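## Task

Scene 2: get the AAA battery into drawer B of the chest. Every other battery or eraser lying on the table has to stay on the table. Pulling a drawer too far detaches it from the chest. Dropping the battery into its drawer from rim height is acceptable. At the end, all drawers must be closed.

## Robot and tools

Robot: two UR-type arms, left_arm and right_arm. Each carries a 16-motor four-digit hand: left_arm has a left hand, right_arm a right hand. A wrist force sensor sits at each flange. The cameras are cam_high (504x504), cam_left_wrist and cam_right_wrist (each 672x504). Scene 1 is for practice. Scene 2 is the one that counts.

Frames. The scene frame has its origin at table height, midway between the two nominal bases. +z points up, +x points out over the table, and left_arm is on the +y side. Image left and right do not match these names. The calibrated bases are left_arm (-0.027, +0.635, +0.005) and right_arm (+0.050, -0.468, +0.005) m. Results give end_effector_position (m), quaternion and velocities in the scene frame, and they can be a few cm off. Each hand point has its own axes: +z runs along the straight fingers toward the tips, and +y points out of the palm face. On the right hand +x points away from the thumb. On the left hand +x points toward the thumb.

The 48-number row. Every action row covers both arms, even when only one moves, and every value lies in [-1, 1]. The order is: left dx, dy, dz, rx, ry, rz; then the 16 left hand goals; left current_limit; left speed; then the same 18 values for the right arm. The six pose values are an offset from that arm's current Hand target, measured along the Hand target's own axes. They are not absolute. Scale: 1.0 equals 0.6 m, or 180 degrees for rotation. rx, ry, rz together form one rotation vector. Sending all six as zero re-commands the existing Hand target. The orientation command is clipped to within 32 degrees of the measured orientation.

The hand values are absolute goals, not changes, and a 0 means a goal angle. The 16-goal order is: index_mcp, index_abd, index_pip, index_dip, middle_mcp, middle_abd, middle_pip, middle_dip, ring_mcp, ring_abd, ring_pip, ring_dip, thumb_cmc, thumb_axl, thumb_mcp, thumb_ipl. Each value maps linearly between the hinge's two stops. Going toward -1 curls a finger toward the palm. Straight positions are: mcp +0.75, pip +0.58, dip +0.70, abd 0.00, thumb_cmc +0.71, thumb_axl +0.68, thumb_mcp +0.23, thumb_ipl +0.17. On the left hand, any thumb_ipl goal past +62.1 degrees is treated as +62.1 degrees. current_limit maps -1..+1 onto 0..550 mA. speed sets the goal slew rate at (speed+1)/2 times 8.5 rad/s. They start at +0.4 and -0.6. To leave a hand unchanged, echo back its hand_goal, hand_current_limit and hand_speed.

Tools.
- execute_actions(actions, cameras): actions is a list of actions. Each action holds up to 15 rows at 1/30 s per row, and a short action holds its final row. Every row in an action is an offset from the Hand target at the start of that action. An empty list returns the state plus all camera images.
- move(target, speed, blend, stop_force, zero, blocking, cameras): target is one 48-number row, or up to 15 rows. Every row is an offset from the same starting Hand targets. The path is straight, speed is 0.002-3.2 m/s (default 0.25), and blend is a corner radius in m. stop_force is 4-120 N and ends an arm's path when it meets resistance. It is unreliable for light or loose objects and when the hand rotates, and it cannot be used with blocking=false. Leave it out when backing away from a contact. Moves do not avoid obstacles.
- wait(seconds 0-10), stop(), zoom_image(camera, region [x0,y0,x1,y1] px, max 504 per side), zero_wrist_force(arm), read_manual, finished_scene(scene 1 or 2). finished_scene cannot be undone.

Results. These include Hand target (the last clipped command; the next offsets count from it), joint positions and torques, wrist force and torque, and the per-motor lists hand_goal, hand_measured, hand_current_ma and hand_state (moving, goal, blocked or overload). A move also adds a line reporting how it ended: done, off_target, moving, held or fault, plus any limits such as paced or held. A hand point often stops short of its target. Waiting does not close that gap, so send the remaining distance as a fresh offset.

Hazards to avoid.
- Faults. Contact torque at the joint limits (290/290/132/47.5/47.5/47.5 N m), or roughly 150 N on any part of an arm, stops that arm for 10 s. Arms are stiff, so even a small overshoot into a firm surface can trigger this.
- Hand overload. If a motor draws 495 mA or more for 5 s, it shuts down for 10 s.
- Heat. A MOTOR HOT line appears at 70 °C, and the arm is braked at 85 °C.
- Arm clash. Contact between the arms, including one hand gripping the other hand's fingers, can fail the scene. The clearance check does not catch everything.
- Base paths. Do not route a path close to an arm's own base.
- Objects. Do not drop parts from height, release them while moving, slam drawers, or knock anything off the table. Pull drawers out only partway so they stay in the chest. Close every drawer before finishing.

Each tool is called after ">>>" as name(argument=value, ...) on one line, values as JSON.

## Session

>>> execute_actions(actions=[])

>>> zoom_image(camera="cam_high", region=[130, 10, 320, 200])

>>> zoom_image(camera="cam_high", region=[60, 180, 320, 440])

Scene clock: 0.00 s.
left_arm: end_effector_position=(+0.6963, -0.0226, +0.3688) hand_goal=(+0.754, +0.000, +0.576, +0.696, +0.754, +0.000, +0.576, +0.696, +0.754, +0.000, +0.576, +0.696, +0.714, +0.678, +0.226, +0.168) hand_measured=(+0.754, +0.000, +0.576, +0.696, +0.754, +0.000, +0.576, +0.696, +0.754, +0.000, +0.576, +0.696, +0.714, +0.678, +0.226, +0.168) hand_current_ma=(+0, +0, +0, +0, +0, +0, +0, +0, +0, +0, +0, +0, +0, +0, +0, +0) hand_state=(goal, goal, goal, goal, goal, goal, goal, goal, goal, goal, goal, goal, goal, goal, goal, goal) hand_current_limit=0.40 hand_speed=-0.60 end_effector_quat_wxyz=(+0.195, +0.641, +0.729, +0.141) | right_arm: end_effector_position=(+0.8483, -0.3052, +0.2665) hand_goal=(+0.754, +0.000, +0.576, +0.696, +0.754, +0.000, +0.576, +0.696, +0.754, +0.000, +0.576, +0.696, +0.714, +0.678, +0.226, +0.168) hand_measured=(+0.754, +0.000, +0.576, +0.696, +0.754, +0.000, +0.576, +0.696, +0.754, +0.000, +0.576, +0.696, +0.714, +0.678, +0.226, +0.168) hand_current_ma=(+0, +0, +0, +0, +0, +0, +0, +0, +0, +0, +0, +0, +0, +0, +0, +0) hand_state=(goal, goal, goal, goal, goal, goal, goal, goal, goal, goal, goal, goal, goal, goal, goal, goal) hand_current_limit=0.40 hand_speed=-0.60 end_effector_quat_wxyz=(+0.300, +0.680, +0.640, +0.193)
Joint positions: left_arm=[-1.099 -0.866 0.989 1.174 1.164 1.963] | right_arm=[0.094 -1.243 1.789 0.322 1.789 3.208]
Joint velocities: within noise
Joint torques (N m): no reading
Wrist force (N): no reading
Wrist torque (N m): no reading
Wrist force, peak (N): no reading
Hand target: left_arm +0.6963, -0.0226, +0.3688; +0.195, +0.641, +0.729, +0.141 | right_arm +0.8483, -0.3052, +0.2665; +0.300, +0.680, +0.640, +0.193

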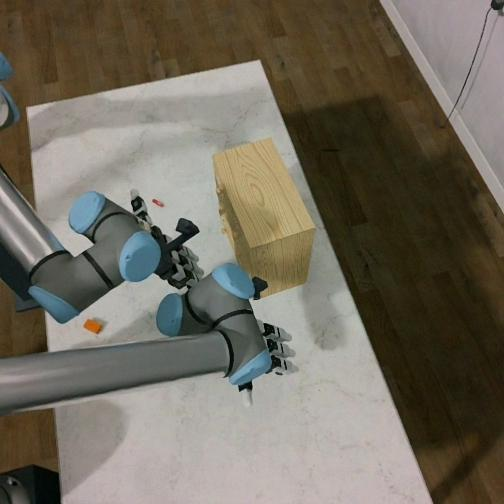

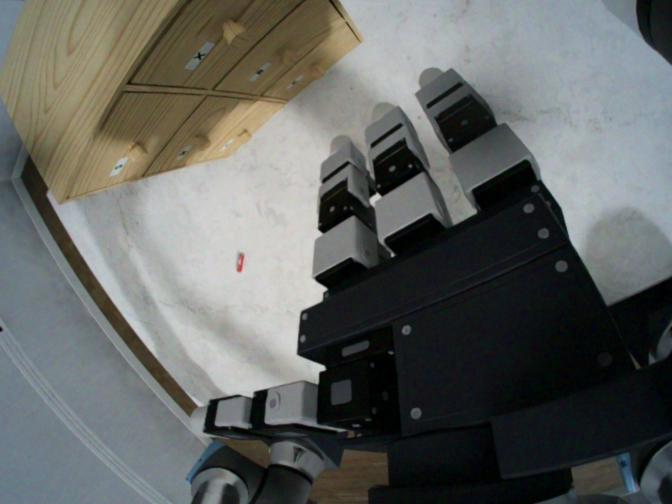

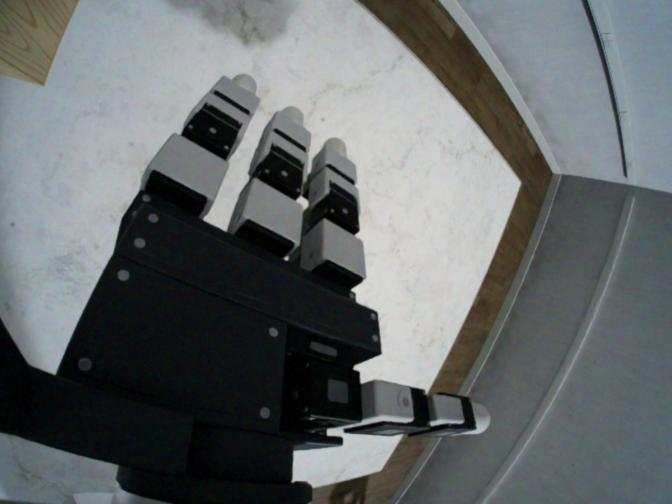

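Scaled by 2.653.

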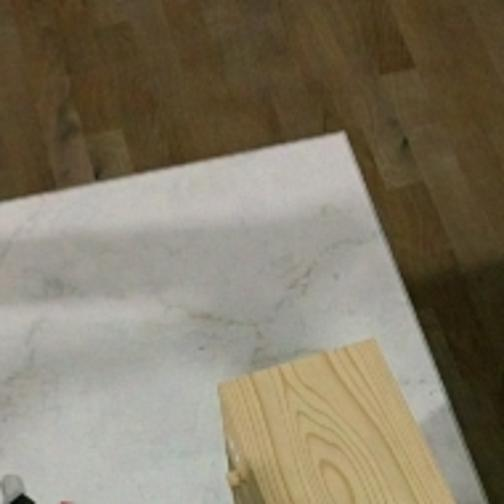

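Scaled by 1.938.

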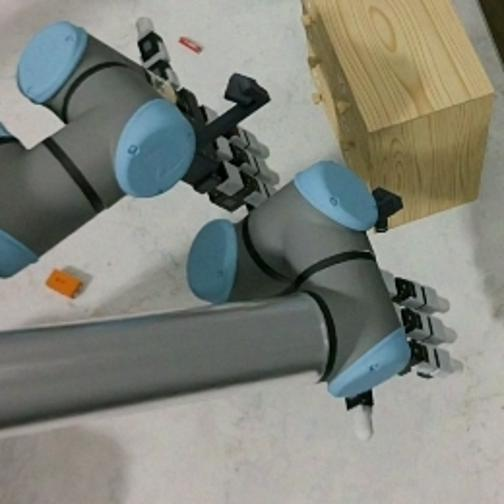

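>>> zoom_image(camera="cam_left_wrist", region=[60, 0, 370, 220])

>>> zoom_image(camera="cam_left_wrist", region=[210, 230, 270, 290])

>>> zoom_image(camera="cam_high", region=[130, 180, 200, 250])

>>> zoom_image(camera="cam_high", region=[60, 290, 130, 360])

Scaled by 1.626 from the camera's 672x504 image, which has a finer 960x720 frame.

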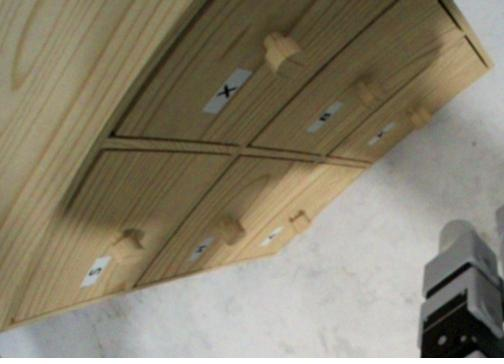

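Scaled by 8.400 from the camera's 672x504 image, which has a finer 960x720 frame.

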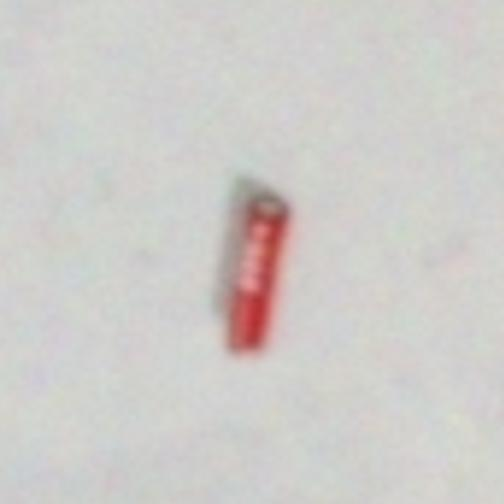

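Scaled by 7.200.

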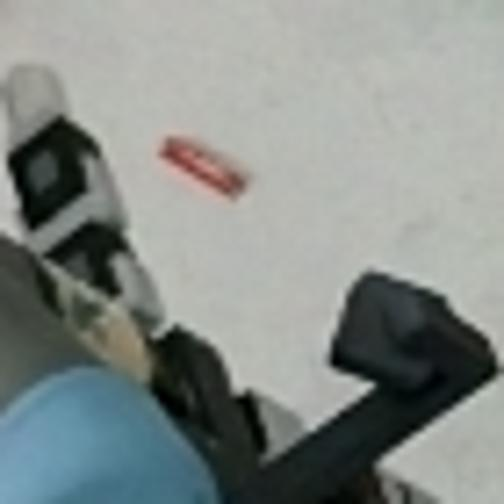

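Scaled by 7.200.

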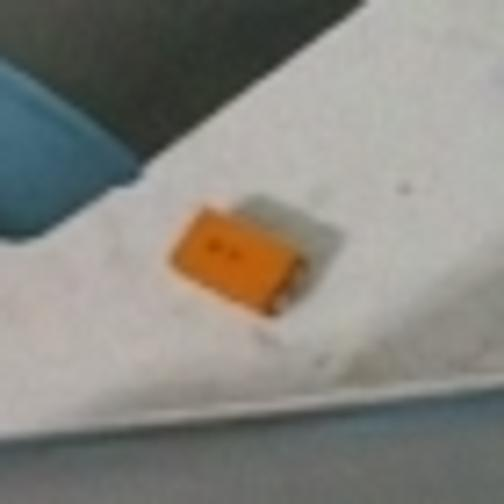

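>>> move(target=[0.046,-0.139,0.0782,-0.1537,0.0217,0.0258,0.754,0.1,0.576,0.696,0.754,-0.1,0.576,0.696,1,0,0.576,0.696,0.714,0.678,0.226,0.168,0.4,-0.7,-0.38,-0.185,-0.309,0,0,0,0.754,0,0.576,0.696,0.754,0,0.576,0.696,0.754,0,0.576,0.696,0.714,0.678,0.226,0.168,0.4,-0.6], speed=0.25, cameras=["all"])

>>> zoom_image(camera="cam_left_wrist", region=[150, 0, 450, 200])

Scene clock: 3.50 s.
left_arm: end_effector_position=(+0.6420, -0.0090, +0.2865) hand_goal=(+0.754, +0.100, +0.576, +0.696, +0.754, -0.100, +0.576, +0.696, +1.000, +0.000, +0.576, +0.696, +0.714, +0.678, +0.226, +0.168) hand_measured=(+0.758, +0.096, +0.576, +0.696, +0.760, -0.096, +0.576, +0.696, +1.000, +0.000, +0.576, +0.696, +0.718, +0.678, +0.224, +0.168) hand_current_ma=(+7, -3, +1, +0, +7, +3, +1, +0, +0, +0, +1, +0, +6, -1, -2, +0) hand_state=(goal, goal, goal, goal, goal, goal, goal, goal, goal, goal, goal, goal, goal, goal, goal, goal) hand_current_limit=0.40 hand_speed=-0.70 end_effector_quat_wxyz=(+0.312, +0.599, +0.654, +0.340) | right_arm: end_effector_position=(+0.6205, -0.5003, +0.3595) hand_goal=(+0.754, +0.000, +0.576, +0.696, +0.754, +0.000, +0.576, +0.696, +0.754, +0.000, +0.576, +0.696, +0.714, +0.678, +0.226, +0.168) hand_measured=(+0.758, +0.000, +0.576, +0.696, +0.758, +0.000, +0.576, +0.696, +0.758, +0.000, +0.576, +0.696, +0.718, +0.678, +0.224, +0.168) hand_current_ma=(+1, +0, +0, +0, +0, +0, +0, +0, +0, +0, +0, +0, +1, +0, +0, +0) hand_state=(goal, goal, goal, goal, goal, goal, goal, goal, goal, goal, goal, goal, goal, goal, goal, goal) hand_current_limit=0.40 hand_speed=-0.60 end_effector_quat_wxyz=(+0.300, +0.680, +0.640, +0.193) end_effector_velocity=(+0.000, +0.000, +0.000) end_effector_angular_velocity=(-0.003, -0.001, +0.003)
Joint positions: left_arm=[-1.232 -0.877 1.348 0.767 0.652 1.98] | right_arm=[-0.427 -1.79 2.186 0.454 1.444 2.815]
Joint velocities: left_arm=[within noise] | right_arm=[-0.002 -0.001 0.001 -0.001 -0.002 -0.006]
Joint torques (N m): left_arm=[-17.23 -71.2 -22.09 0.69 -3.75 2.37] | right_arm=[-13.79 -36.68 -31.06 4.12 -2.42 -2.31]
Wrist force (N): left_arm=[-0.1 0.4 0.6] | right_arm=[0.0 -1.1 -0.4]
Wrist torque (N m): left_arm=[0.01 0.06 -0.18] | right_arm=[-0.02 0.03 0.06]
Wrist force, peak (N): left_arm=[-0.7 0.7 0.2] | right_arm=[-1.2 -1.6 -1.4]
Hand target: left_arm +0.6419, -0.0090, +0.2865; +0.312, +0.599, +0.654, +0.340 | right_arm +0.6205, -0.5003, +0.3596; +0.300, +0.680, +0.640, +0.193
Off the commanded pose: left_arm 0.000 m, 0 deg | right_arm 0.000 m, 0 deg.
move: done

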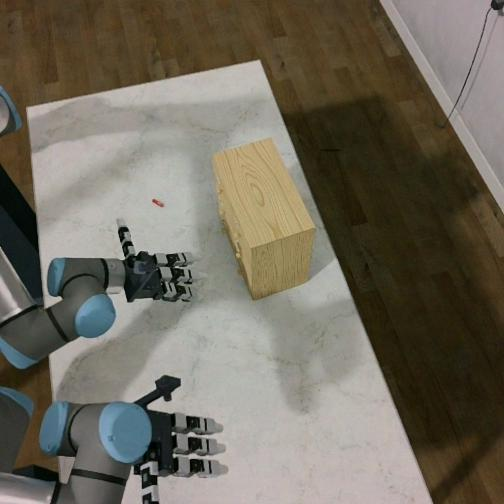

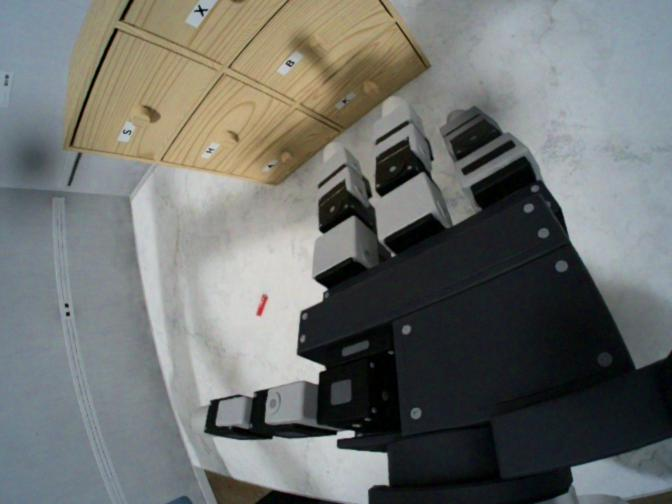

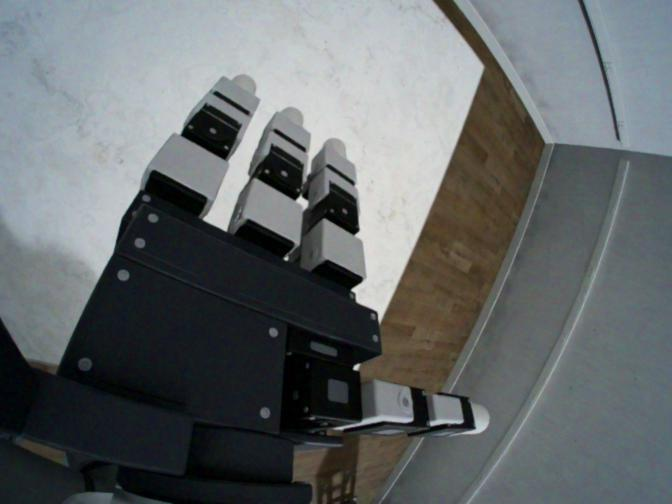

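Scaled by 1.680 from the camera's 672x504 image, which has a finer 960x720 frame.

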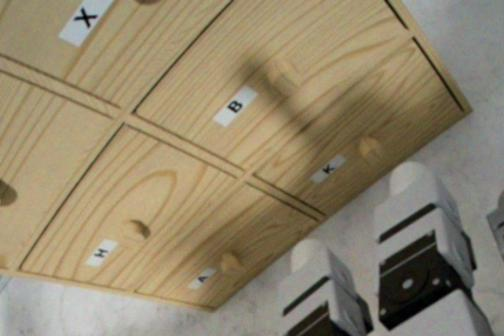

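>>> move(target=[0.0025,0.0622,0.0887,0,0,0,0.754,0.1,0.576,0.696,0.754,-0.1,0.576,0.696,1,0,0.576,0.696,0.714,0.678,0.226,0.168,0.4,-0.7,0,0,0,0,0,0,0.754,0,0.576,0.696,0.754,0,0.576,0.696,0.754,0,0.576,0.696,0.714,0.678,0.226,0.168,0.4,-0.6], speed=0.15, cameras=["cam_left_wrist"])

>>> zoom_image(camera="cam_left_wrist", region=[280, 50, 440, 180])

Scene clock: 5.00 s.
left_arm: end_effector_position=(+0.7064, -0.0018, +0.2865) hand_goal=(+0.754, +0.100, +0.576, +0.696, +0.754, -0.100, +0.576, +0.696, +1.000, +0.000, +0.576, +0.696, +0.714, +0.678, +0.226, +0.168) hand_measured=(+0.760, +0.096, +0.576, +0.696, +0.760, -0.096, +0.576, +0.696, +1.000, +0.000, +0.576, +0.696, +0.720, +0.678, +0.224, +0.168) hand_current_ma=(+8, -3, +1, +0, +8, +3, +1, +0, +0, +0, +1, +0, +7, -1, -2, +0) hand_state=(goal, goal, goal, goal, goal, goal, goal, goal, goal, goal, goal, goal, goal, goal, goal, goal) hand_current_limit=0.40 hand_speed=-0.70 end_effector_quat_wxyz=(+0.312, +0.599, +0.654, +0.340) | right_arm: end_effector_position=(+0.6205, -0.5003, +0.3596) hand_goal=(+0.754, +0.000, +0.576, +0.696, +0.754, +0.000, +0.576, +0.696, +0.754, +0.000, +0.576, +0.696, +0.714, +0.678, +0.226, +0.168) hand_measured=(+0.758, +0.000, +0.576, +0.696, +0.758, +0.000, +0.576, +0.696, +0.758, +0.000, +0.576, +0.696, +0.718, +0.678, +0.224, +0.168) hand_current_ma=(+1, +0, +0, +0, +0, +0, +0, +0, +0, +0, +0, +0, +1, +0, +0, +0) hand_state=(goal, goal, goal, goal, goal, goal, goal, goal, goal, goal, goal, goal, goal, goal, goal, goal) hand_current_limit=0.40 hand_speed=-0.60 end_effector_quat_wxyz=(+0.300, +0.680, +0.640, +0.193)
Joint positions: left_arm=[-1.154 -0.845 1.271 0.72 0.681 2.097] | right_arm=[-0.428 -1.79 2.186 0.454 1.443 2.814]
Joint torques (N m): left_arm=[10.29 -75.75 -49.7 -0.25 0.93 2.25] | right_arm=[-13.53 -35.67 -30.76 4.21 -2.48 -1.55]
Wrist force (N): left_arm=[0.0 0.6 0.7] | right_arm=[0.4 -0.6 -0.1]
Wrist torque (N m): left_arm=[0.05 0.00 -0.13] | right_arm=[0.00 -0.04 0.11]
Wrist force, peak (N): left_arm=[0.1 1.4 1.5] | right_arm=[0.3 -1.0 -0.2]
Hand target: left_arm +0.7066, -0.0018, +0.2865; +0.312, +0.599, +0.654, +0.340 | right_arm +0.6205, -0.5003, +0.3596; +0.300, +0.680, +0.640, +0.193
Off the commanded pose: left_arm 0.000 m, 0 deg | right_arm 0.000 m, 0 deg.
move: done
Images, in order (width x height): cam_left_wrist 672x504.

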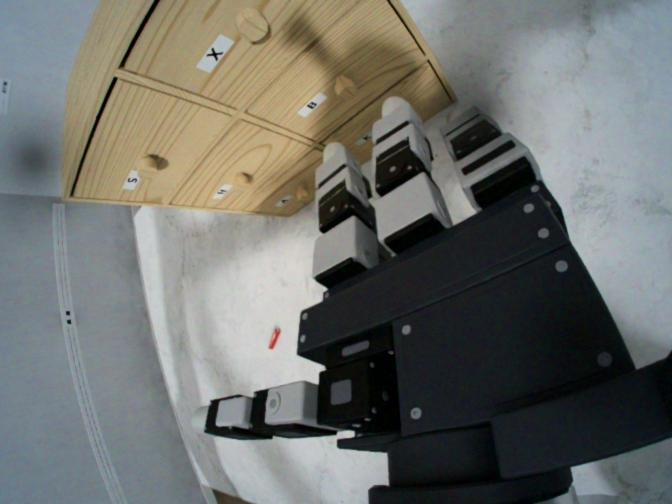

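Scaled by 3.150 from the camera's 672x504 image, which has a finer 960x720 frame.

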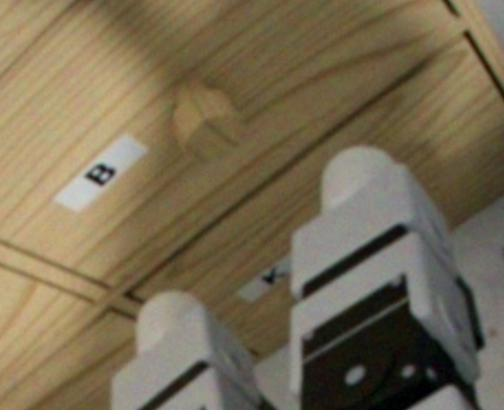

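>>> move(target=[-0.005,0.041,0.0527,0,0,0,0.754,0.1,0.576,0.696,0.754,-0.1,0.576,0.696,1,0,0.576,0.696,0.714,0.678,0.226,0.168,0.4,-0.7,0,0,0,0,0,0,0.754,0,0.576,0.696,0.754,0,0.576,0.696,0.754,0,0.576,0.696,0.714,0.678,0.226,0.168,0.4,-0.6], speed=0.05, stop_force=5, cameras=["cam_left_wrist"])

>>> zoom_image(camera="cam_left_wrist", region=[310, 60, 440, 170])

Scene clock: 7.23 s.
left_arm: end_effector_position=(+0.7467, -0.0013, +0.2885) hand_goal=(+0.754, +0.100, +0.576, +0.696, +0.754, -0.100, +0.576, +0.696, +1.000, +0.000, +0.576, +0.696, +0.714, +0.678, +0.226, +0.168) hand_measured=(+0.760, +0.096, +0.576, +0.696, +0.760, -0.096, +0.576, +0.696, +1.000, +0.000, +0.576, +0.696, +0.720, +0.678, +0.224, +0.168) hand_current_ma=(+8, -3, +1, +0, +8, +3, +1, +0, +0, +0, +1, +0, +7, -1, -2, +0) hand_state=(goal, goal, goal, goal, goal, goal, goal, goal, goal, goal, goal, goal, goal, goal, goal, goal) hand_current_limit=0.40 hand_speed=-0.70 end_effector_quat_wxyz=(+0.312, +0.599, +0.654, +0.340) | right_arm: end_effector_position=(+0.6205, -0.5003, +0.3596) hand_goal=(+0.754, +0.000, +0.576, +0.696, +0.754, +0.000, +0.576, +0.696, +0.754, +0.000, +0.576, +0.696, +0.714, +0.678, +0.226, +0.168) hand_measured=(+0.758, +0.000, +0.576, +0.696, +0.758, +0.000, +0.576, +0.696, +0.758, +0.000, +0.576, +0.696, +0.718, +0.678, +0.224, +0.168) hand_current_ma=(+1, +0, +0, +0, +0, +0, +0, +0, +0, +0, +0, +0, +1, +0, +0, +0) hand_state=(goal, goal, goal, goal, goal, goal, goal, goal, goal, goal, goal, goal, goal, goal, goal, goal) hand_current_limit=0.40 hand_speed=-0.60 end_effector_quat_wxyz=(+0.300, +0.680, +0.640, +0.193)
Joint positions: left_arm=[-1.11 -0.815 1.205 0.708 0.7 2.16] | right_arm=[-0.428 -1.79 2.186 0.454 1.443 2.814]
Joint torques (N m): left_arm=[10.15 -77.58 -50.75 0.13 0.96 2.48] | right_arm=[-9.38 -35.27 -31.91 3.62 -2.56 -2.23]
Wrist force (N): left_arm=[0.4 0.6 0.6] | right_arm=[0.0 -0.6 -0.3]
Wrist torque (N m): left_arm=[0.03 -0.05 -0.07] | right_arm=[0.02 0.03 0.07]
Wrist force, peak (N): left_arm=[-0.2 0.3 1.1] | right_arm=[0.1 -1.0 -0.4]
Hand target: left_arm +0.7467, -0.0013, +0.2885; +0.312, +0.599, +0.654, +0.340 | right_arm +0.6205, -0.5003, +0.3596; +0.300, +0.680, +0.640, +0.193
Off the commanded pose: left_arm 0.000 m, 0 deg | right_arm 0.000 m, 0 deg.
move: done
Images, in order (width x height): cam_left_wrist 672x504.

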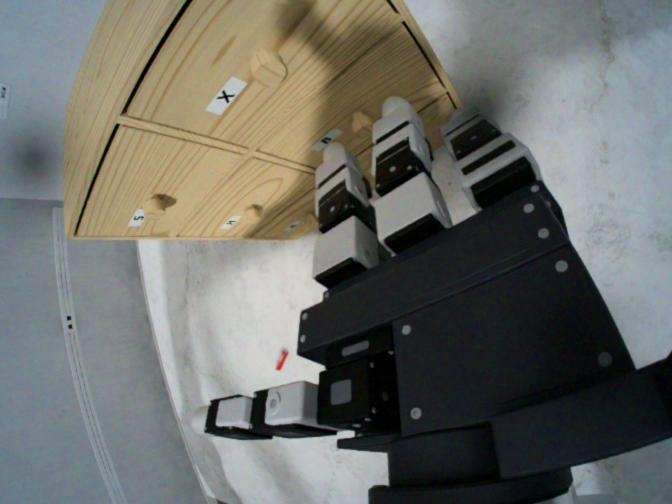

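Scaled by 3.877 from the camera's 672x504 image, which has a finer 960x720 frame.

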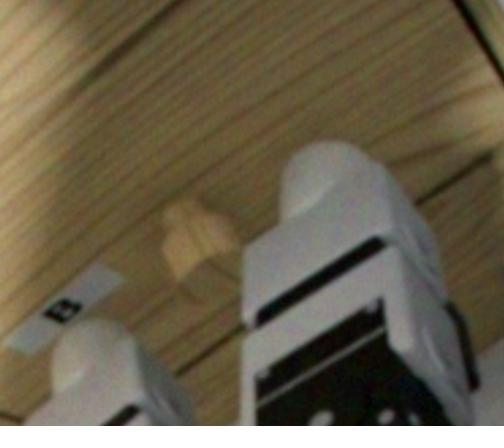

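>>> move(target=[[0,0.0038,0.0055,0,0,0,0.754,0.1,0.576,0.696,0.754,-0.1,0.576,0.696,1,0,0.576,0.696,0.714,0.678,0.226,0.168,0.4,-0.7,0,0,0,0,0,0,0.754,0,0.576,0.696,0.754,0,0.576,0.696,0.754,0,0.576,0.696,0.714,0.678,0.226,0.168,0.4,-0.6],[0,0.0038,0.0055,0,0,0,0.754,-0.2,0.576,0.696,0.754,0.2,0.576,0.696,1,0,0.576,0.696,0.714,0.678,0.226,0.168,0.5,-0.7,0,0,0,0,0,0,0.754,0,0.576,0.696,0.754,0,0.576,0.696,0.754,0,0.576,0.696,0.714,0.678,0.226,0.168,0.4,-0.6],[0,-0.0862,-0.1225,0,0,0,0.754,-0.2,0.576,0.696,0.754,0.2,0.576,0.696,1,0,0.576,0.696,0.714,0.678,0.226,0.168,0.5,-0.7,0,0,0,0,0,0,0.754,0,0.576,0.696,0.754,0,0.576,0.696,0.754,0,0.576,0.696,0.714,0.678,0.226,0.168,0.4,-0.6]], speed=[0.05,0.05,0.06], cameras=["cam_left_wrist","cam_high"])

>>> zoom_image(camera="cam_high", region=[150, 120, 330, 300])

Scene clock: 10.73 s.
left_arm: end_effector_position=(+0.6573, -0.0092, +0.2883) hand_goal=(+0.754, -0.200, +0.576, +0.696, +0.754, +0.200, +0.576, +0.696, +1.000, +0.000, +0.576, +0.696, +0.714, +0.678, +0.226, +0.168) hand_measured=(+0.760, -0.048, +0.576, +0.696, +0.760, +0.044, +0.576, +0.696, +1.000, +0.000, +0.576, +0.696, +0.720, +0.678, +0.224, +0.168) hand_current_ma=(+9, +412, +1, +0, +10, -412, +1, +0, +0, +0, +1, +0, +7, -1, -2, +0) hand_state=(goal, blocked, goal, goal, goal, blocked, goal, goal, goal, goal, goal, goal, goal, goal, goal, goal) hand_current_limit=0.50 hand_speed=-0.70 end_effector_quat_wxyz=(+0.312, +0.599, +0.654, +0.340) | right_arm: end_effector_position=(+0.6205, -0.5003, +0.3596) hand_goal=(+0.754, +0.000, +0.576, +0.696, +0.754, +0.000, +0.576, +0.696, +0.754, +0.000, +0.576, +0.696, +0.714, +0.678, +0.226, +0.168) hand_measured=(+0.758, +0.000, +0.576, +0.696, +0.758, +0.000, +0.576, +0.696, +0.758, +0.000, +0.576, +0.696, +0.718, +0.678, +0.224, +0.168) hand_current_ma=(+1, +0, +0, +0, +0, +0, +0, +0, +0, +0, +0, +0, +1, +0, +0, +0) hand_state=(goal, goal, goal, goal, goal, goal, goal, goal, goal, goal, goal, goal, goal, goal, goal, goal) hand_current_limit=0.40 hand_speed=-0.60 end_effector_quat_wxyz=(+0.300, +0.680, +0.640, +0.193)
Joint positions: left_arm=[-1.214 -0.869 1.326 0.759 0.658 2.008] | right_arm=[-0.428 -1.79 2.186 0.454 1.443 2.814]
Joint torques (N m): left_arm=[-17.49 -105.5 -21.67 6.56 -3.99 -2.46] | right_arm=[-10.75 -33.41 -30.2 4.16 -2.79 -1.79]
Wrist force (N): left_arm=[0.3 0.5 0.7] | right_arm=[0.1 -0.8 -0.4]
Wrist torque (N m): left_arm=[0.03 -0.01 0.04] | right_arm=[0.00 0.01 0.08]
Wrist force, peak (N): left_arm=[-0.1 1.0 1.3] | right_arm=[0.3 -1.2 -0.4]
Hand target: left_arm +0.6572, -0.0092, +0.2883; +0.312, +0.599, +0.654, +0.340 | right_arm +0.6205, -0.5003, +0.3596; +0.300, +0.680, +0.640, +0.193
Off the commanded pose: left_arm 0.000 m, 0 deg | right_arm 0.000 m, 0 deg.
move: done
Images, in order (width x height): cam_high 504x504, cam_left_wrist 672x504.

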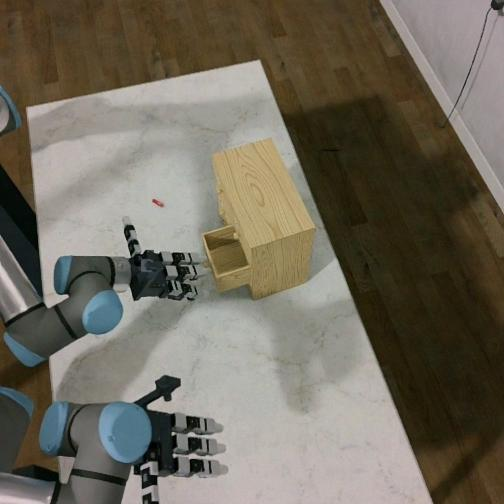

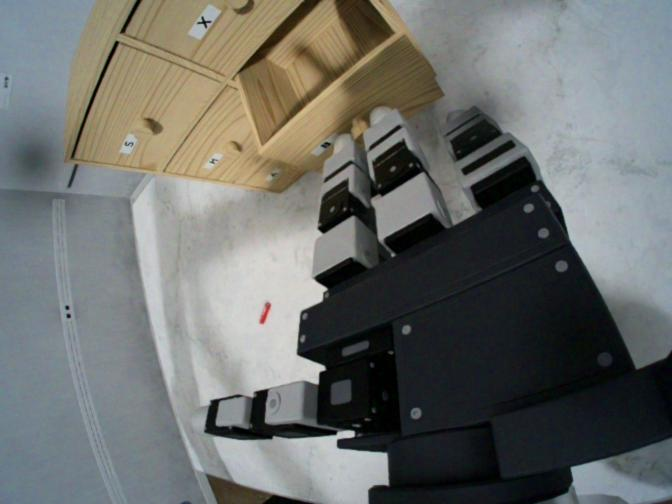

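Scaled by 2.800.

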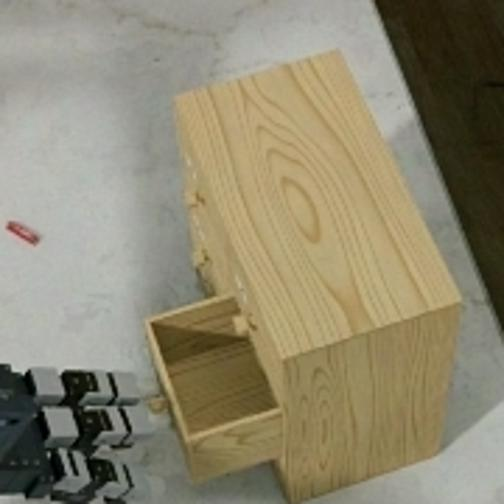

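>>> move(target=[[0,0,0,0,0,0,0.754,0.1,0.576,0.696,0.754,-0.1,0.576,0.696,1,0,0.576,0.696,0.714,0.678,0.226,0.168,0.5,-0.7,0,0,0,0,0,0,0.754,0,0.576,0.696,0.754,0,0.576,0.696,0.754,0,0.576,0.696,0.714,0.678,0.226,0.168,0.4,-0.6],[0,-0.043,-0.0614,0,0,0,0.754,0.1,0.576,0.696,0.754,-0.1,0.576,0.696,1,0,0.576,0.696,0.714,0.678,0.226,0.168,0.5,-0.7,0,0,0,0,0,0,0.754,0,0.576,0.696,0.754,0,0.576,0.696,0.754,0,0.576,0.696,0.714,0.678,0.226,0.168,0.4,-0.6],[0.056,0.0097,-0.1073,0,0,0,0.754,0.1,0.576,0.696,0.754,-0.1,0.576,0.696,1,0,0.576,0.696,0.714,0.678,0.226,0.168,0.5,-0.7,0,0,0,0,0,0,0.754,0,0.576,0.696,0.754,0,0.576,0.696,0.754,0,0.576,0.696,0.714,0.678,0.226,0.168,0.4,-0.6],[0.4972,-0.0145,0.0325,0.2822,-0.1425,0.2739,0.754,0.1,0.576,0.696,0.754,-0.1,0.576,0.696,1,0,0.576,0.696,0.714,0.678,0.226,0.168,0.5,-0.7,0,0,0,0,0,0,0.754,0,0.576,0.696,0.754,0,0.576,0.696,0.754,0,0.576,0.696,0.714,0.678,0.226,0.168,0.4,-0.6],[0.4972,-0.121,0.1072,0.2822,-0.1425,0.2739,0.754,0.1,0.576,0.696,0.754,-0.1,0.576,0.696,1,0,0.576,0.696,0.714,0.678,0.226,0.168,0.5,-0.7,0,0,0,0,0,0,0.754,0,0.576,0.696,0.754,0,0.576,0.696,0.754,0,0.576,0.696,0.714,0.678,0.226,0.168,0.4,-0.6]], speed=[0.1,0.12,0.25,0.35,0.2], blend=[0,0.02,0.03,0.03,0], cameras=["cam_left_wrist","cam_high"])

>>> zoom_image(camera="cam_left_wrist", region=[310, 40, 440, 150])

Scene clock: 15.73 s.
left_arm: end_effector_position=(+0.6419, +0.2889, +0.1920) hand_goal=(+0.754, +0.100, +0.576, +0.696, +0.754, -0.100, +0.576, +0.696, +1.000, +0.000, +0.576, +0.696, +0.714, +0.678, +0.226, +0.168) hand_measured=(+0.756, +0.096, +0.576, +0.696, +0.756, -0.098, +0.578, +0.696, +0.998, +0.000, +0.576, +0.696, +0.716, +0.678, +0.224, +0.168) hand_current_ma=(+1, -4, +1, +0, +1, +3, +1, +0, -2, +0, +1, +0, +3, -1, -4, +0) hand_state=(goal, goal, goal, goal, goal, goal, goal, goal, goal, goal, goal, goal, goal, goal, goal, goal) hand_current_limit=0.50 hand_speed=-0.70 end_effector_quat_wxyz=(+0.000, +0.935, +0.354, +0.000) | right_arm: end_effector_position=(+0.6205, -0.5003, +0.3596) hand_goal=(+0.754, +0.000, +0.576, +0.696, +0.754, +0.000, +0.576, +0.696, +0.754, +0.000, +0.576, +0.696, +0.714, +0.678, +0.226, +0.168) hand_measured=(+0.758, +0.000, +0.576, +0.696, +0.758, +0.000, +0.576, +0.696, +0.758, +0.000, +0.576, +0.696, +0.718, +0.678, +0.224, +0.168) hand_current_ma=(+1, +0, +0, +0, +0, +0, +0, +0, +0, +0, +0, +0, +1, +0, +0, +0) hand_state=(goal, goal, goal, goal, goal, goal, goal, goal, goal, goal, goal, goal, goal, goal, goal, goal) hand_current_limit=0.40 hand_speed=-0.60 end_effector_quat_wxyz=(+0.300, +0.680, +0.640, +0.193)
Joint positions: left_arm=[-0.72 -1.109 1.653 1.026 1.571 3.262] | right_arm=[-0.428 -1.79 2.186 0.454 1.443 2.814]
Joint torques (N m): left_arm=[9.15 -56.57 -20.12 0.42 2.58 1.99] | right_arm=[-9.49 -33.31 -31.06 4.43 -2.55 -2.28]
Wrist force (N): left_arm=[-0.7 -0.8 0.2] | right_arm=[0.1 -0.8 -0.3]
Wrist torque (N m): left_arm=[-0.19 0.11 -0.01] | right_arm=[0.00 0.01 0.08]
Wrist force, peak (N): left_arm=[-0.9 -0.8 1.8] | right_arm=[0.3 -1.0 -0.6]
Hand target: left_arm +0.6420, +0.2889, +0.1918; +0.000, +0.935, +0.354, +0.000 | right_arm +0.6205, -0.5003, +0.3596; +0.300, +0.680, +0.640, +0.193
Off the commanded pose: left_arm 0.000 m, 0 deg | right_arm 0.000 m, 0 deg.
move: done; blend cut to 0.0269 m at target 3
Images, in order (width x height): cam_high 504x504, cam_left_wrist 672x504.

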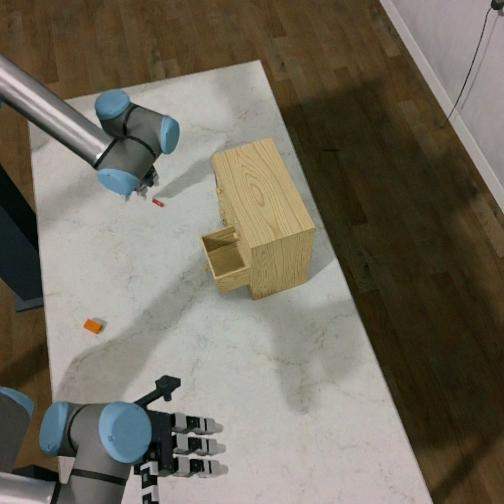

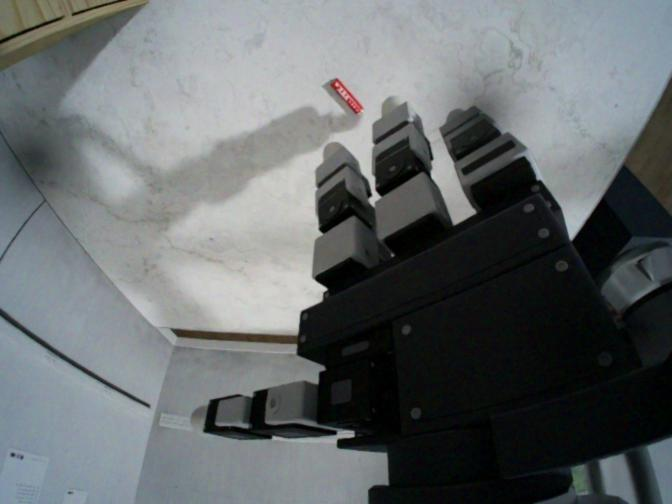

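Scaled by 3.877 from the camera's 672x504 image, which has a finer 960x720 frame.

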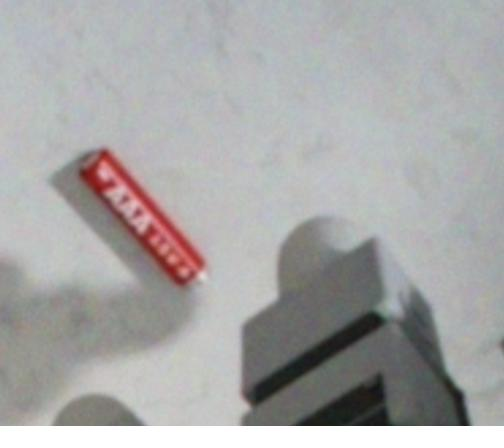

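>>> move(target=[0.0237,0.0117,0.0697,0,0,-0.016,0.754,0.1,0.576,0.696,0.754,-0.1,0.576,0.696,1,0,0.576,0.696,0.714,0.678,0.226,0.168,0.4,-0.8,0,0,0,0,0,0,0.754,0,0.576,0.696,0.754,0,0.576,0.696,0.754,0,0.576,0.696,0.714,0.678,0.226,0.168,0.4,-0.6], speed=0.12, cameras=["cam_left_wrist"])

>>> zoom_image(camera="cam_left_wrist", region=[310, 60, 440, 170])

Scene clock: 17.13 s.
left_arm: end_effector_position=(+0.6571, +0.2931, +0.1502) hand_goal=(+0.754, +0.100, +0.576, +0.696, +0.754, -0.100, +0.576, +0.696, +1.000, +0.000, +0.576, +0.696, +0.714, +0.678, +0.226, +0.168) hand_measured=(+0.756, +0.096, +0.576, +0.696, +0.756, -0.098, +0.578, +0.696, +0.998, +0.000, +0.576, +0.696, +0.716, +0.678, +0.224, +0.168) hand_current_ma=(+1, -4, +1, +0, +1, +3, +1, +0, -2, +0, +1, +0, +3, -1, -4, +0) hand_state=(goal, goal, goal, goal, goal, goal, goal, goal, goal, goal, goal, goal, goal, goal, goal, goal) hand_current_limit=0.40 hand_speed=-0.80 end_effector_quat_wxyz=(+0.000, +0.926, +0.377, +0.000) | right_arm: end_effector_position=(+0.6205, -0.5003, +0.3596) hand_goal=(+0.754, +0.000, +0.576, +0.696, +0.754, +0.000, +0.576, +0.696, +0.754, +0.000, +0.576, +0.696, +0.714, +0.678, +0.226, +0.168) hand_measured=(+0.758, +0.000, +0.576, +0.696, +0.758, +0.000, +0.576, +0.696, +0.758, +0.000, +0.576, +0.696, +0.718, +0.678, +0.224, +0.168) hand_current_ma=(+1, +0, +0, +0, +0, +0, +0, +0, +0, +0, +0, +0, +1, +0, +0, +0) hand_state=(goal, goal, goal, goal, goal, goal, goal, goal, goal, goal, goal, goal, goal, goal, goal, goal) hand_current_limit=0.40 hand_speed=-0.60 end_effector_quat_wxyz=(+0.300, +0.680, +0.640, +0.193)
Joint positions: left_arm=[-0.707 -1.056 1.655 0.971 1.571 3.225] | right_arm=[-0.428 -1.79 2.186 0.454 1.443 2.814]
Joint torques (N m): left_arm=[9.54 -57.69 -45.2 0.76 1.18 -2.59] | right_arm=[-13.32 -37.08 -31.97 4.32 -2.09 -1.65]
Wrist force (N): left_arm=[-1.0 -0.5 0.1] | right_arm=[0.1 -0.6 -0.5]
Wrist torque (N m): left_arm=[-0.14 0.14 0.11] | right_arm=[0.04 0.02 0.08]
Wrist force, peak (N): left_arm=[-1.1 -0.5 1.1] | right_arm=[0.2 -1.2 -0.4]
Hand target: left_arm +0.6573, +0.2930, +0.1500; +0.000, +0.926, +0.377, +0.000 | right_arm +0.6205, -0.5003, +0.3596; +0.300, +0.680, +0.640, +0.193
Off the commanded pose: left_arm 0.000 m, 0 deg | right_arm 0.000 m, 0 deg.
move: done
Images, in order (width x height): cam_left_wrist 672x504.

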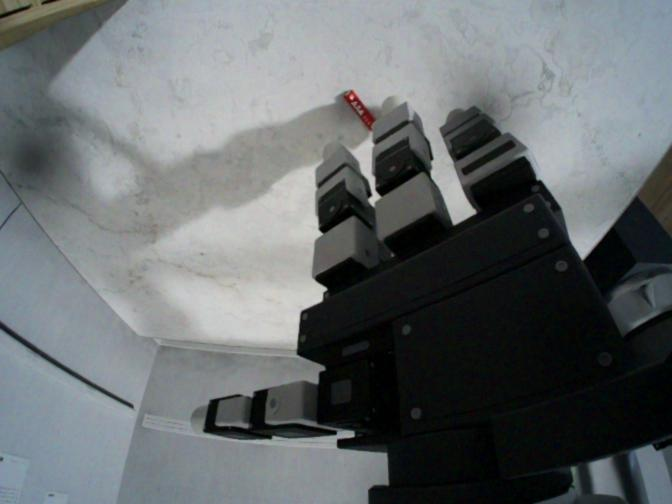

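Scaled by 3.877 from the camera's 672x504 image, which has a finer 960x720 frame.

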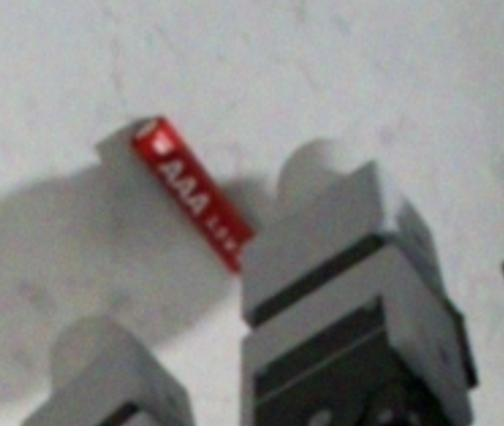

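>>> move(target=[0.0022,0.0023,0.0508,0,0,0,0.754,0.1,0.576,0.696,0.754,-0.1,0.576,0.696,1,0,0.576,0.696,0.714,0.678,0.226,0.168,0.4,-0.8,0,0,0,0,0,0,0.754,0,0.576,0.696,0.754,0,0.576,0.696,0.754,0,0.576,0.696,0.714,0.678,0.226,0.168,0.4,-0.6], speed=0.03, stop_force=4, cameras=["cam_left_wrist"])

>>> zoom_image(camera="cam_left_wrist", region=[310, 60, 440, 170])

Scene clock: 21.30 s.
left_arm: end_effector_position=(+0.6589, +0.2930, +0.1232) hand_goal=(+0.754, +0.100, +0.576, +0.696, +0.754, -0.100, +0.576, +0.696, +1.000, +0.000, +0.576, +0.696, +0.714, +0.678, +0.226, +0.168) hand_measured=(+0.754, +0.096, +0.578, +0.696, +0.754, -0.098, +0.578, +0.696, +0.998, +0.000, +0.576, +0.696, +0.716, +0.678, +0.224, +0.168) hand_current_ma=(+0, -3, +1, +0, +0, +1, +1, +0, -2, +0, +1, +0, +3, -1, -4, +0) hand_state=(goal, goal, goal, goal, goal, goal, goal, goal, goal, goal, goal, goal, goal, goal, goal, goal) hand_current_limit=0.40 hand_speed=-0.80 end_effector_quat_wxyz=(+0.000, +0.926, +0.377, +0.000) | right_arm: end_effector_position=(+0.6205, -0.5003, +0.3596) hand_goal=(+0.754, +0.000, +0.576, +0.696, +0.754, +0.000, +0.576, +0.696, +0.754, +0.000, +0.576, +0.696, +0.714, +0.678, +0.226, +0.168) hand_measured=(+0.758, +0.000, +0.576, +0.696, +0.758, +0.000, +0.576, +0.696, +0.758, +0.000, +0.576, +0.696, +0.718, +0.678, +0.224, +0.168) hand_current_ma=(+1, +0, +0, +0, +0, +0, +0, +0, +0, +0, +0, +0, +1, +0, +0, +0) hand_state=(goal, goal, goal, goal, goal, goal, goal, goal, goal, goal, goal, goal, goal, goal, goal, goal) hand_current_limit=0.40 hand_speed=-0.60 end_effector_quat_wxyz=(+0.300, +0.680, +0.640, +0.193)
Joint positions: left_arm=[-0.705 -1.028 1.666 0.932 1.571 3.227] | right_arm=[-0.428 -1.79 2.186 0.454 1.443 2.814]
Joint torques (N m): left_arm=[-11.05 -89.97 -43.5 6.96 -2.13 -1.77] | right_arm=[-8.03 -36.71 -32.77 3.96 -2.34 -2.27]
Wrist force (N): left_arm=[-0.6 -0.8 -1.3] | right_arm=[0.3 -1.0 -0.4]
Wrist torque (N m): left_arm=[-0.01 0.09 -0.01] | right_arm=[-0.03 -0.01 0.09]
Wrist force, peak (N): left_arm=[-1.1 -1.2 -29.3] | right_arm=[0.3 -1.0 -0.8]
Hand target: left_arm +0.6589, +0.2930, +0.1232; +0.000, +0.926, +0.377, +0.000 (not the last commanded pose) | right_arm +0.6205, -0.5003, +0.3596; +0.300, +0.680, +0.640, +0.193
Off the commanded pose: left_arm 0.004 m, 0 deg | right_arm 0.000 m, 0 deg.
move: contact (left_arm)
Images, in order (width x height): cam_left_wrist 672x504.

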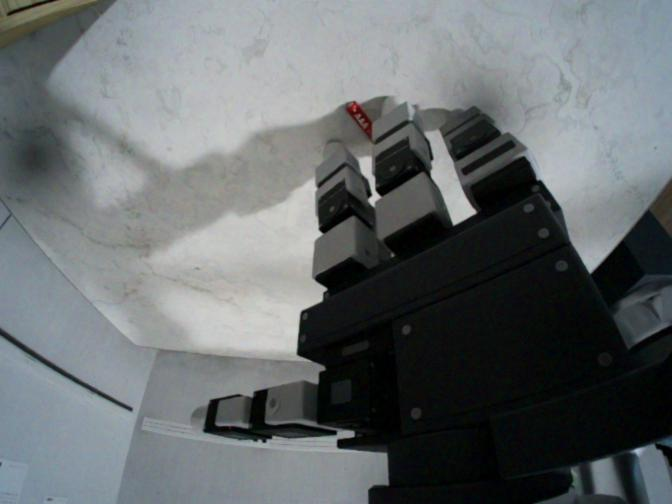

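Scaled by 3.877 from the camera's 672x504 image, which has a finer 960x720 frame.

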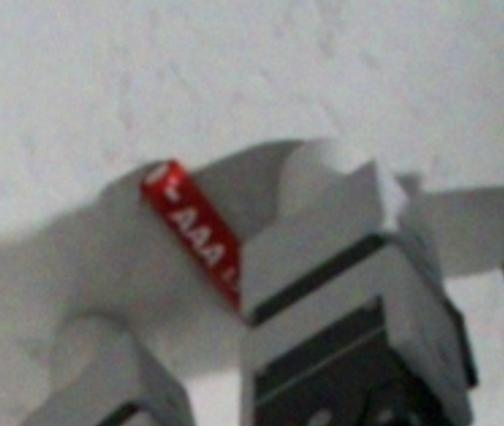

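>>> move(target=[0,0,0,0,0,0,0.754,-0.28,0.576,0.696,0.754,0.28,0.576,0.696,1,0,0.576,0.696,0.714,0.678,0.226,0.168,0.4,-0.9,0,0,0,0,0,0,0.754,0,0.576,0.696,0.754,0,0.576,0.696,0.754,0,0.576,0.696,0.714,0.678,0.226,0.168,0.4,-0.6], speed=0.04, cameras=["cam_left_wrist"])

>>> zoom_image(camera="cam_left_wrist", region=[310, 60, 440, 170])

Scene clock: 22.13 s.
left_arm: end_effector_position=(+0.6590, +0.2930, +0.1233) hand_goal=(+0.754, -0.280, +0.576, +0.696, +0.754, +0.280, +0.576, +0.696, +1.000, +0.000, +0.576, +0.696, +0.714, +0.678, +0.226, +0.168) hand_measured=(+0.754, +0.032, +0.578, +0.696, +0.754, -0.038, +0.578, +0.696, +0.998, +0.000, +0.576, +0.696, +0.716, +0.678, +0.224, +0.168) hand_current_ma=(+0, +385, +1, +0, +0, -385, +1, +0, -2, +0, +1, +0, +3, -1, -4, +0) hand_state=(goal, blocked, goal, goal, goal, blocked, goal, goal, goal, goal, goal, goal, goal, goal, goal, goal) hand_current_limit=0.40 hand_speed=-0.90 end_effector_quat_wxyz=(+0.000, +0.926, +0.377, +0.000) | right_arm: end_effector_position=(+0.6205, -0.5003, +0.3596) hand_goal=(+0.754, +0.000, +0.576, +0.696, +0.754, +0.000, +0.576, +0.696, +0.754, +0.000, +0.576, +0.696, +0.714, +0.678, +0.226, +0.168) hand_measured=(+0.758, +0.000, +0.576, +0.696, +0.758, +0.000, +0.576, +0.696, +0.758, +0.000, +0.576, +0.696, +0.718, +0.678, +0.224, +0.168) hand_current_ma=(+1, +0, +0, +0, +0, +0, +0, +0, +0, +0, +0, +0, +1, +0, +0, +0) hand_state=(goal, goal, goal, goal, goal, goal, goal, goal, goal, goal, goal, goal, goal, goal, goal, goal) hand_current_limit=0.40 hand_speed=-0.60 end_effector_quat_wxyz=(+0.300, +0.680, +0.640, +0.193)
Joint positions: left_arm=[-0.705 -1.028 1.666 0.932 1.571 3.227] | right_arm=[-0.428 -1.79 2.186 0.454 1.443 2.814]
Joint torques (N m): left_arm=[-11.68 -79.84 -38.4 5.32 -1.93 -1.84] | right_arm=[-12.67 -32.59 -31.9 3.77 -2.6 -2.26]
Wrist force (N): left_arm=[-1.2 -0.6 -9.9] | right_arm=[0.1 -0.8 -0.3]
Wrist torque (N m): left_arm=[0.62 0.10 -0.05] | right_arm=[0.00 0.00 0.08]
Wrist force, peak (N): left_arm=[-1.0 -0.5 -10.0] | right_arm=[0.0 -1.0 -0.6]
Hand target: left_arm +0.6589, +0.2930, +0.1232; +0.000, +0.926, +0.377, +0.000 | right_arm +0.6205, -0.5003, +0.3596; +0.300, +0.680, +0.640, +0.193
Off the commanded pose: left_arm 0.000 m, 0 deg | right_arm 0.000 m, 0 deg.
move: done
Images, in order (width x height): cam_left_wrist 672x504.

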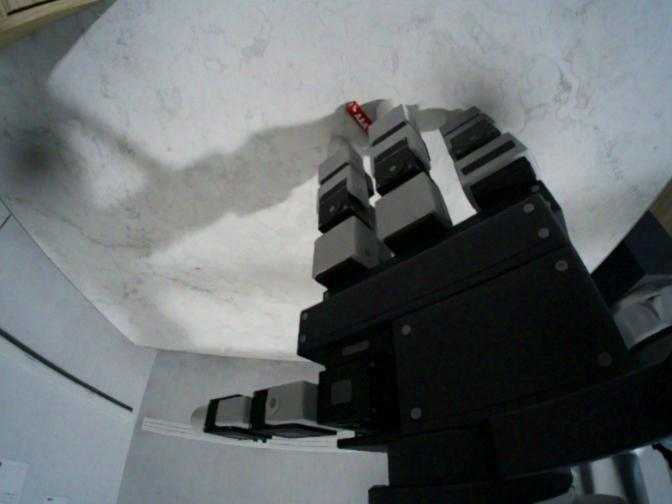

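Scaled by 3.877 from the camera's 672x504 image, which has a finer 960x720 frame.

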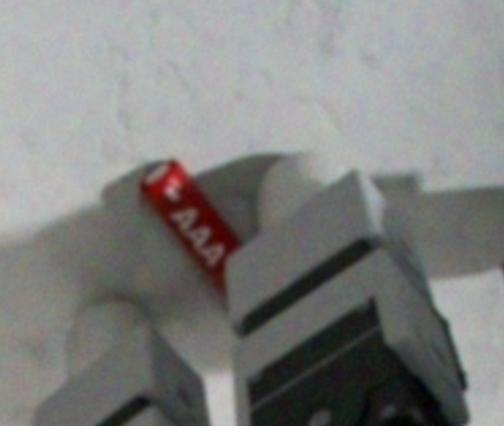

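>>> move(target=[0,0,-0.002,0,0,0,0.754,-0.28,0.576,0.696,0.754,0.28,0.576,0.696,1,0,0.576,0.696,0.714,0.678,0.226,0.168,0.4,-0.9,0,0,0,0,0,0,0.754,0,0.576,0.696,0.754,0,0.576,0.696,0.754,0,0.576,0.696,0.714,0.678,0.226,0.168,0.4,-0.6], speed=0.01, cameras=["cam_left_wrist"])

>>> zoom_image(camera="cam_left_wrist", region=[310, 60, 440, 170])

Scene clock: 22.97 s.
left_arm: end_effector_position=(+0.6589, +0.2930, +0.1244) hand_goal=(+0.754, -0.280, +0.576, +0.696, +0.754, +0.280, +0.576, +0.696, +1.000, +0.000, +0.576, +0.696, +0.714, +0.678, +0.226, +0.168) hand_measured=(+0.754, -0.102, +0.578, +0.696, +0.752, +0.092, +0.576, +0.696, +0.998, +0.000, +0.576, +0.696, +0.716, +0.678, +0.224, +0.168) hand_current_ma=(+0, +385, +1, +0, -2, -385, +0, +0, -2, +0, +1, +0, +3, -1, -4, +0) hand_state=(goal, blocked, goal, goal, goal, blocked, goal, goal, goal, goal, goal, goal, goal, goal, goal, goal) hand_current_limit=0.40 hand_speed=-0.90 end_effector_quat_wxyz=(+0.000, +0.926, +0.377, +0.000) | right_arm: end_effector_position=(+0.6205, -0.5003, +0.3596) hand_goal=(+0.754, +0.000, +0.576, +0.696, +0.754, +0.000, +0.576, +0.696, +0.754, +0.000, +0.576, +0.696, +0.714, +0.678, +0.226, +0.168) hand_measured=(+0.758, +0.000, +0.576, +0.696, +0.758, +0.000, +0.576, +0.696, +0.758, +0.000, +0.576, +0.696, +0.718, +0.678, +0.224, +0.168) hand_current_ma=(+1, +0, +0, +0, +0, +0, +0, +0, +0, +0, +0, +0, +1, +0, +0, +0) hand_state=(goal, goal, goal, goal, goal, goal, goal, goal, goal, goal, goal, goal, goal, goal, goal, goal) hand_current_limit=0.40 hand_speed=-0.60 end_effector_quat_wxyz=(+0.300, +0.680, +0.640, +0.193)
Joint positions: left_arm=[-0.705 -1.029 1.666 0.933 1.571 3.227] | right_arm=[-0.428 -1.79 2.186 0.454 1.443 2.814]
Joint torques (N m): left_arm=[-10.39 -91.42 -45.45 7.05 -1.6 -2.03] | right_arm=[-12.44 -34.87 -31.41 4.21 -2.45 -2.11]
Wrist force (N): left_arm=[-0.8 -0.5 0.4] | right_arm=[0.0 -0.9 -0.3]
Wrist torque (N m): left_arm=[-0.17 0.11 -0.03] | right_arm=[-0.01 0.02 0.07]
Wrist force, peak (N): left_arm=[-0.8 -0.7 -10.3] | right_arm=[0.1 -1.1 -0.5]
Hand target: left_arm +0.6589, +0.2930, +0.1244; +0.000, +0.926, +0.377, +0.000 | right_arm +0.6205, -0.5003, +0.3596; +0.300, +0.680, +0.640, +0.193
Off the commanded pose: left_arm 0.000 m, 0 deg | right_arm 0.000 m, 0 deg.
move: done
Images, in order (width x height): cam_left_wrist 672x504.

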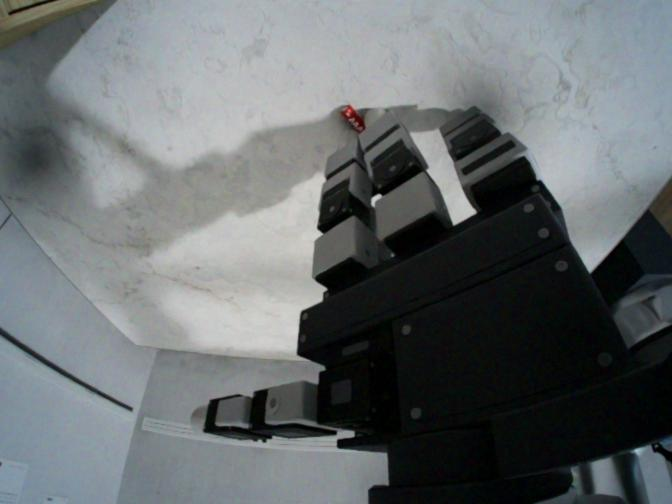

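Scaled by 3.877 from the camera's 672x504 image, which has a finer 960x720 frame.

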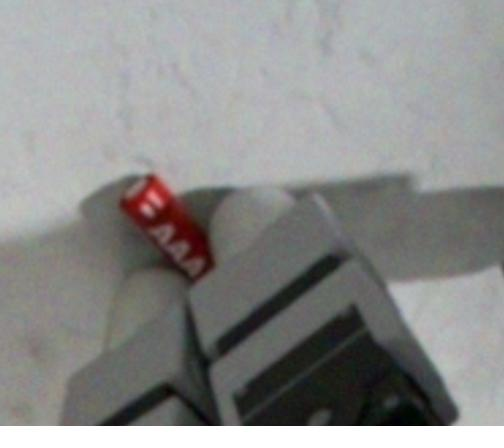

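>>> move(target=[0,0,-0.06,0,0,0,0.754,-0.28,0.576,0.696,0.754,0.28,0.576,0.696,1,0,0.576,0.696,0.714,0.678,0.226,0.168,0.4,-0.9,0,0,0,0,0,0,0.754,0,0.576,0.696,0.754,0,0.576,0.696,0.754,0,0.576,0.696,0.714,0.678,0.226,0.168,0.4,-0.6], speed=0.04, cameras=["cam_left_wrist"])

>>> zoom_image(camera="cam_left_wrist", region=[310, 60, 440, 170])

Scene clock: 24.47 s.
left_arm: end_effector_position=(+0.6589, +0.2930, +0.1603) hand_goal=(+0.754, -0.280, +0.576, +0.696, +0.754, +0.280, +0.576, +0.696, +1.000, +0.000, +0.576, +0.696, +0.714, +0.678, +0.226, +0.168) hand_measured=(+0.754, -0.102, +0.578, +0.696, +0.752, +0.092, +0.576, +0.696, +0.998, +0.000, +0.576, +0.696, +0.716, +0.678, +0.224, +0.168) hand_current_ma=(+0, +385, +1, +0, -2, -385, +0, +0, -2, +0, +1, +0, +3, -1, -4, +0) hand_state=(goal, blocked, goal, goal, goal, blocked, goal, goal, goal, goal, goal, goal, goal, goal, goal, goal) hand_current_limit=0.40 hand_speed=-0.90 end_effector_quat_wxyz=(+0.000, +0.926, +0.377, +0.000) | right_arm: end_effector_position=(+0.6205, -0.5003, +0.3596) hand_goal=(+0.754, +0.000, +0.576, +0.696, +0.754, +0.000, +0.576, +0.696, +0.754, +0.000, +0.576, +0.696, +0.714, +0.678, +0.226, +0.168) hand_measured=(+0.758, +0.000, +0.576, +0.696, +0.758, +0.000, +0.576, +0.696, +0.758, +0.000, +0.576, +0.696, +0.718, +0.678, +0.224, +0.168) hand_current_ma=(+1, +0, +0, +0, +0, +0, +0, +0, +0, +0, +0, +0, +1, +0, +0, +0) hand_state=(goal, goal, goal, goal, goal, goal, goal, goal, goal, goal, goal, goal, goal, goal, goal, goal) hand_current_limit=0.40 hand_speed=-0.60 end_effector_quat_wxyz=(+0.300, +0.680, +0.640, +0.193)
Joint positions: left_arm=[-0.705 -1.063 1.645 0.988 1.571 3.227] | right_arm=[-0.428 -1.79 2.186 0.454 1.443 2.814]
Joint torques (N m): left_arm=[-10.08 -90.78 -44.48 7.49 -1.84 -1.56] | right_arm=[-11.33 -34.84 -30.68 3.96 -2.37 -1.93]
Wrist force (N): left_arm=[-0.7 -0.9 0.1] | right_arm=[0.1 -0.9 -0.6]
Wrist torque (N m): left_arm=[-0.18 0.08 -0.01] | right_arm=[0.01 0.01 0.08]
Wrist force, peak (N): left_arm=[-0.8 -0.8 0.8] | right_arm=[0.1 -1.0 -0.4]
Hand target: left_arm +0.6589, +0.2930, +0.1604; +0.000, +0.926, +0.377, +0.000 | right_arm +0.6205, -0.5003, +0.3596; +0.300, +0.680, +0.640, +0.193
Off the commanded pose: left_arm 0.000 m, 0 deg | right_arm 0.000 m, 0 deg.
move: done
Images, in order (width x height): cam_left_wrist 672x504.

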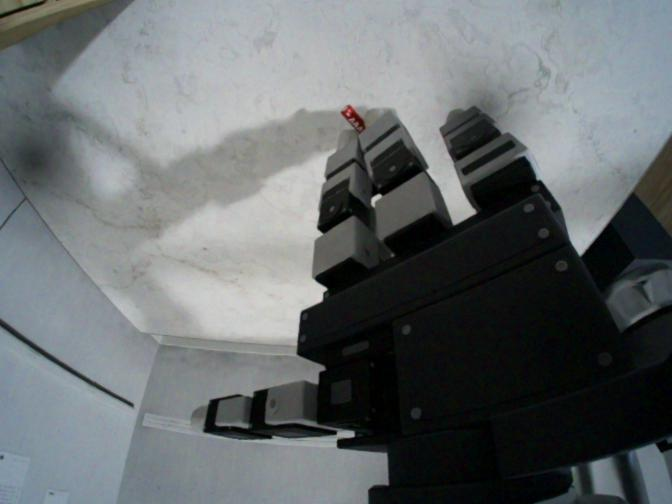

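Scaled by 3.877 from the camera's 672x504 image, which has a finer 960x720 frame.

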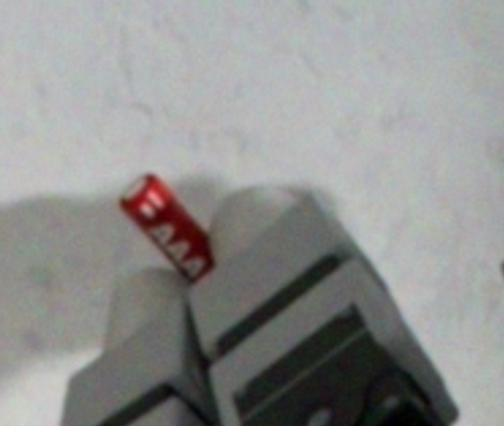

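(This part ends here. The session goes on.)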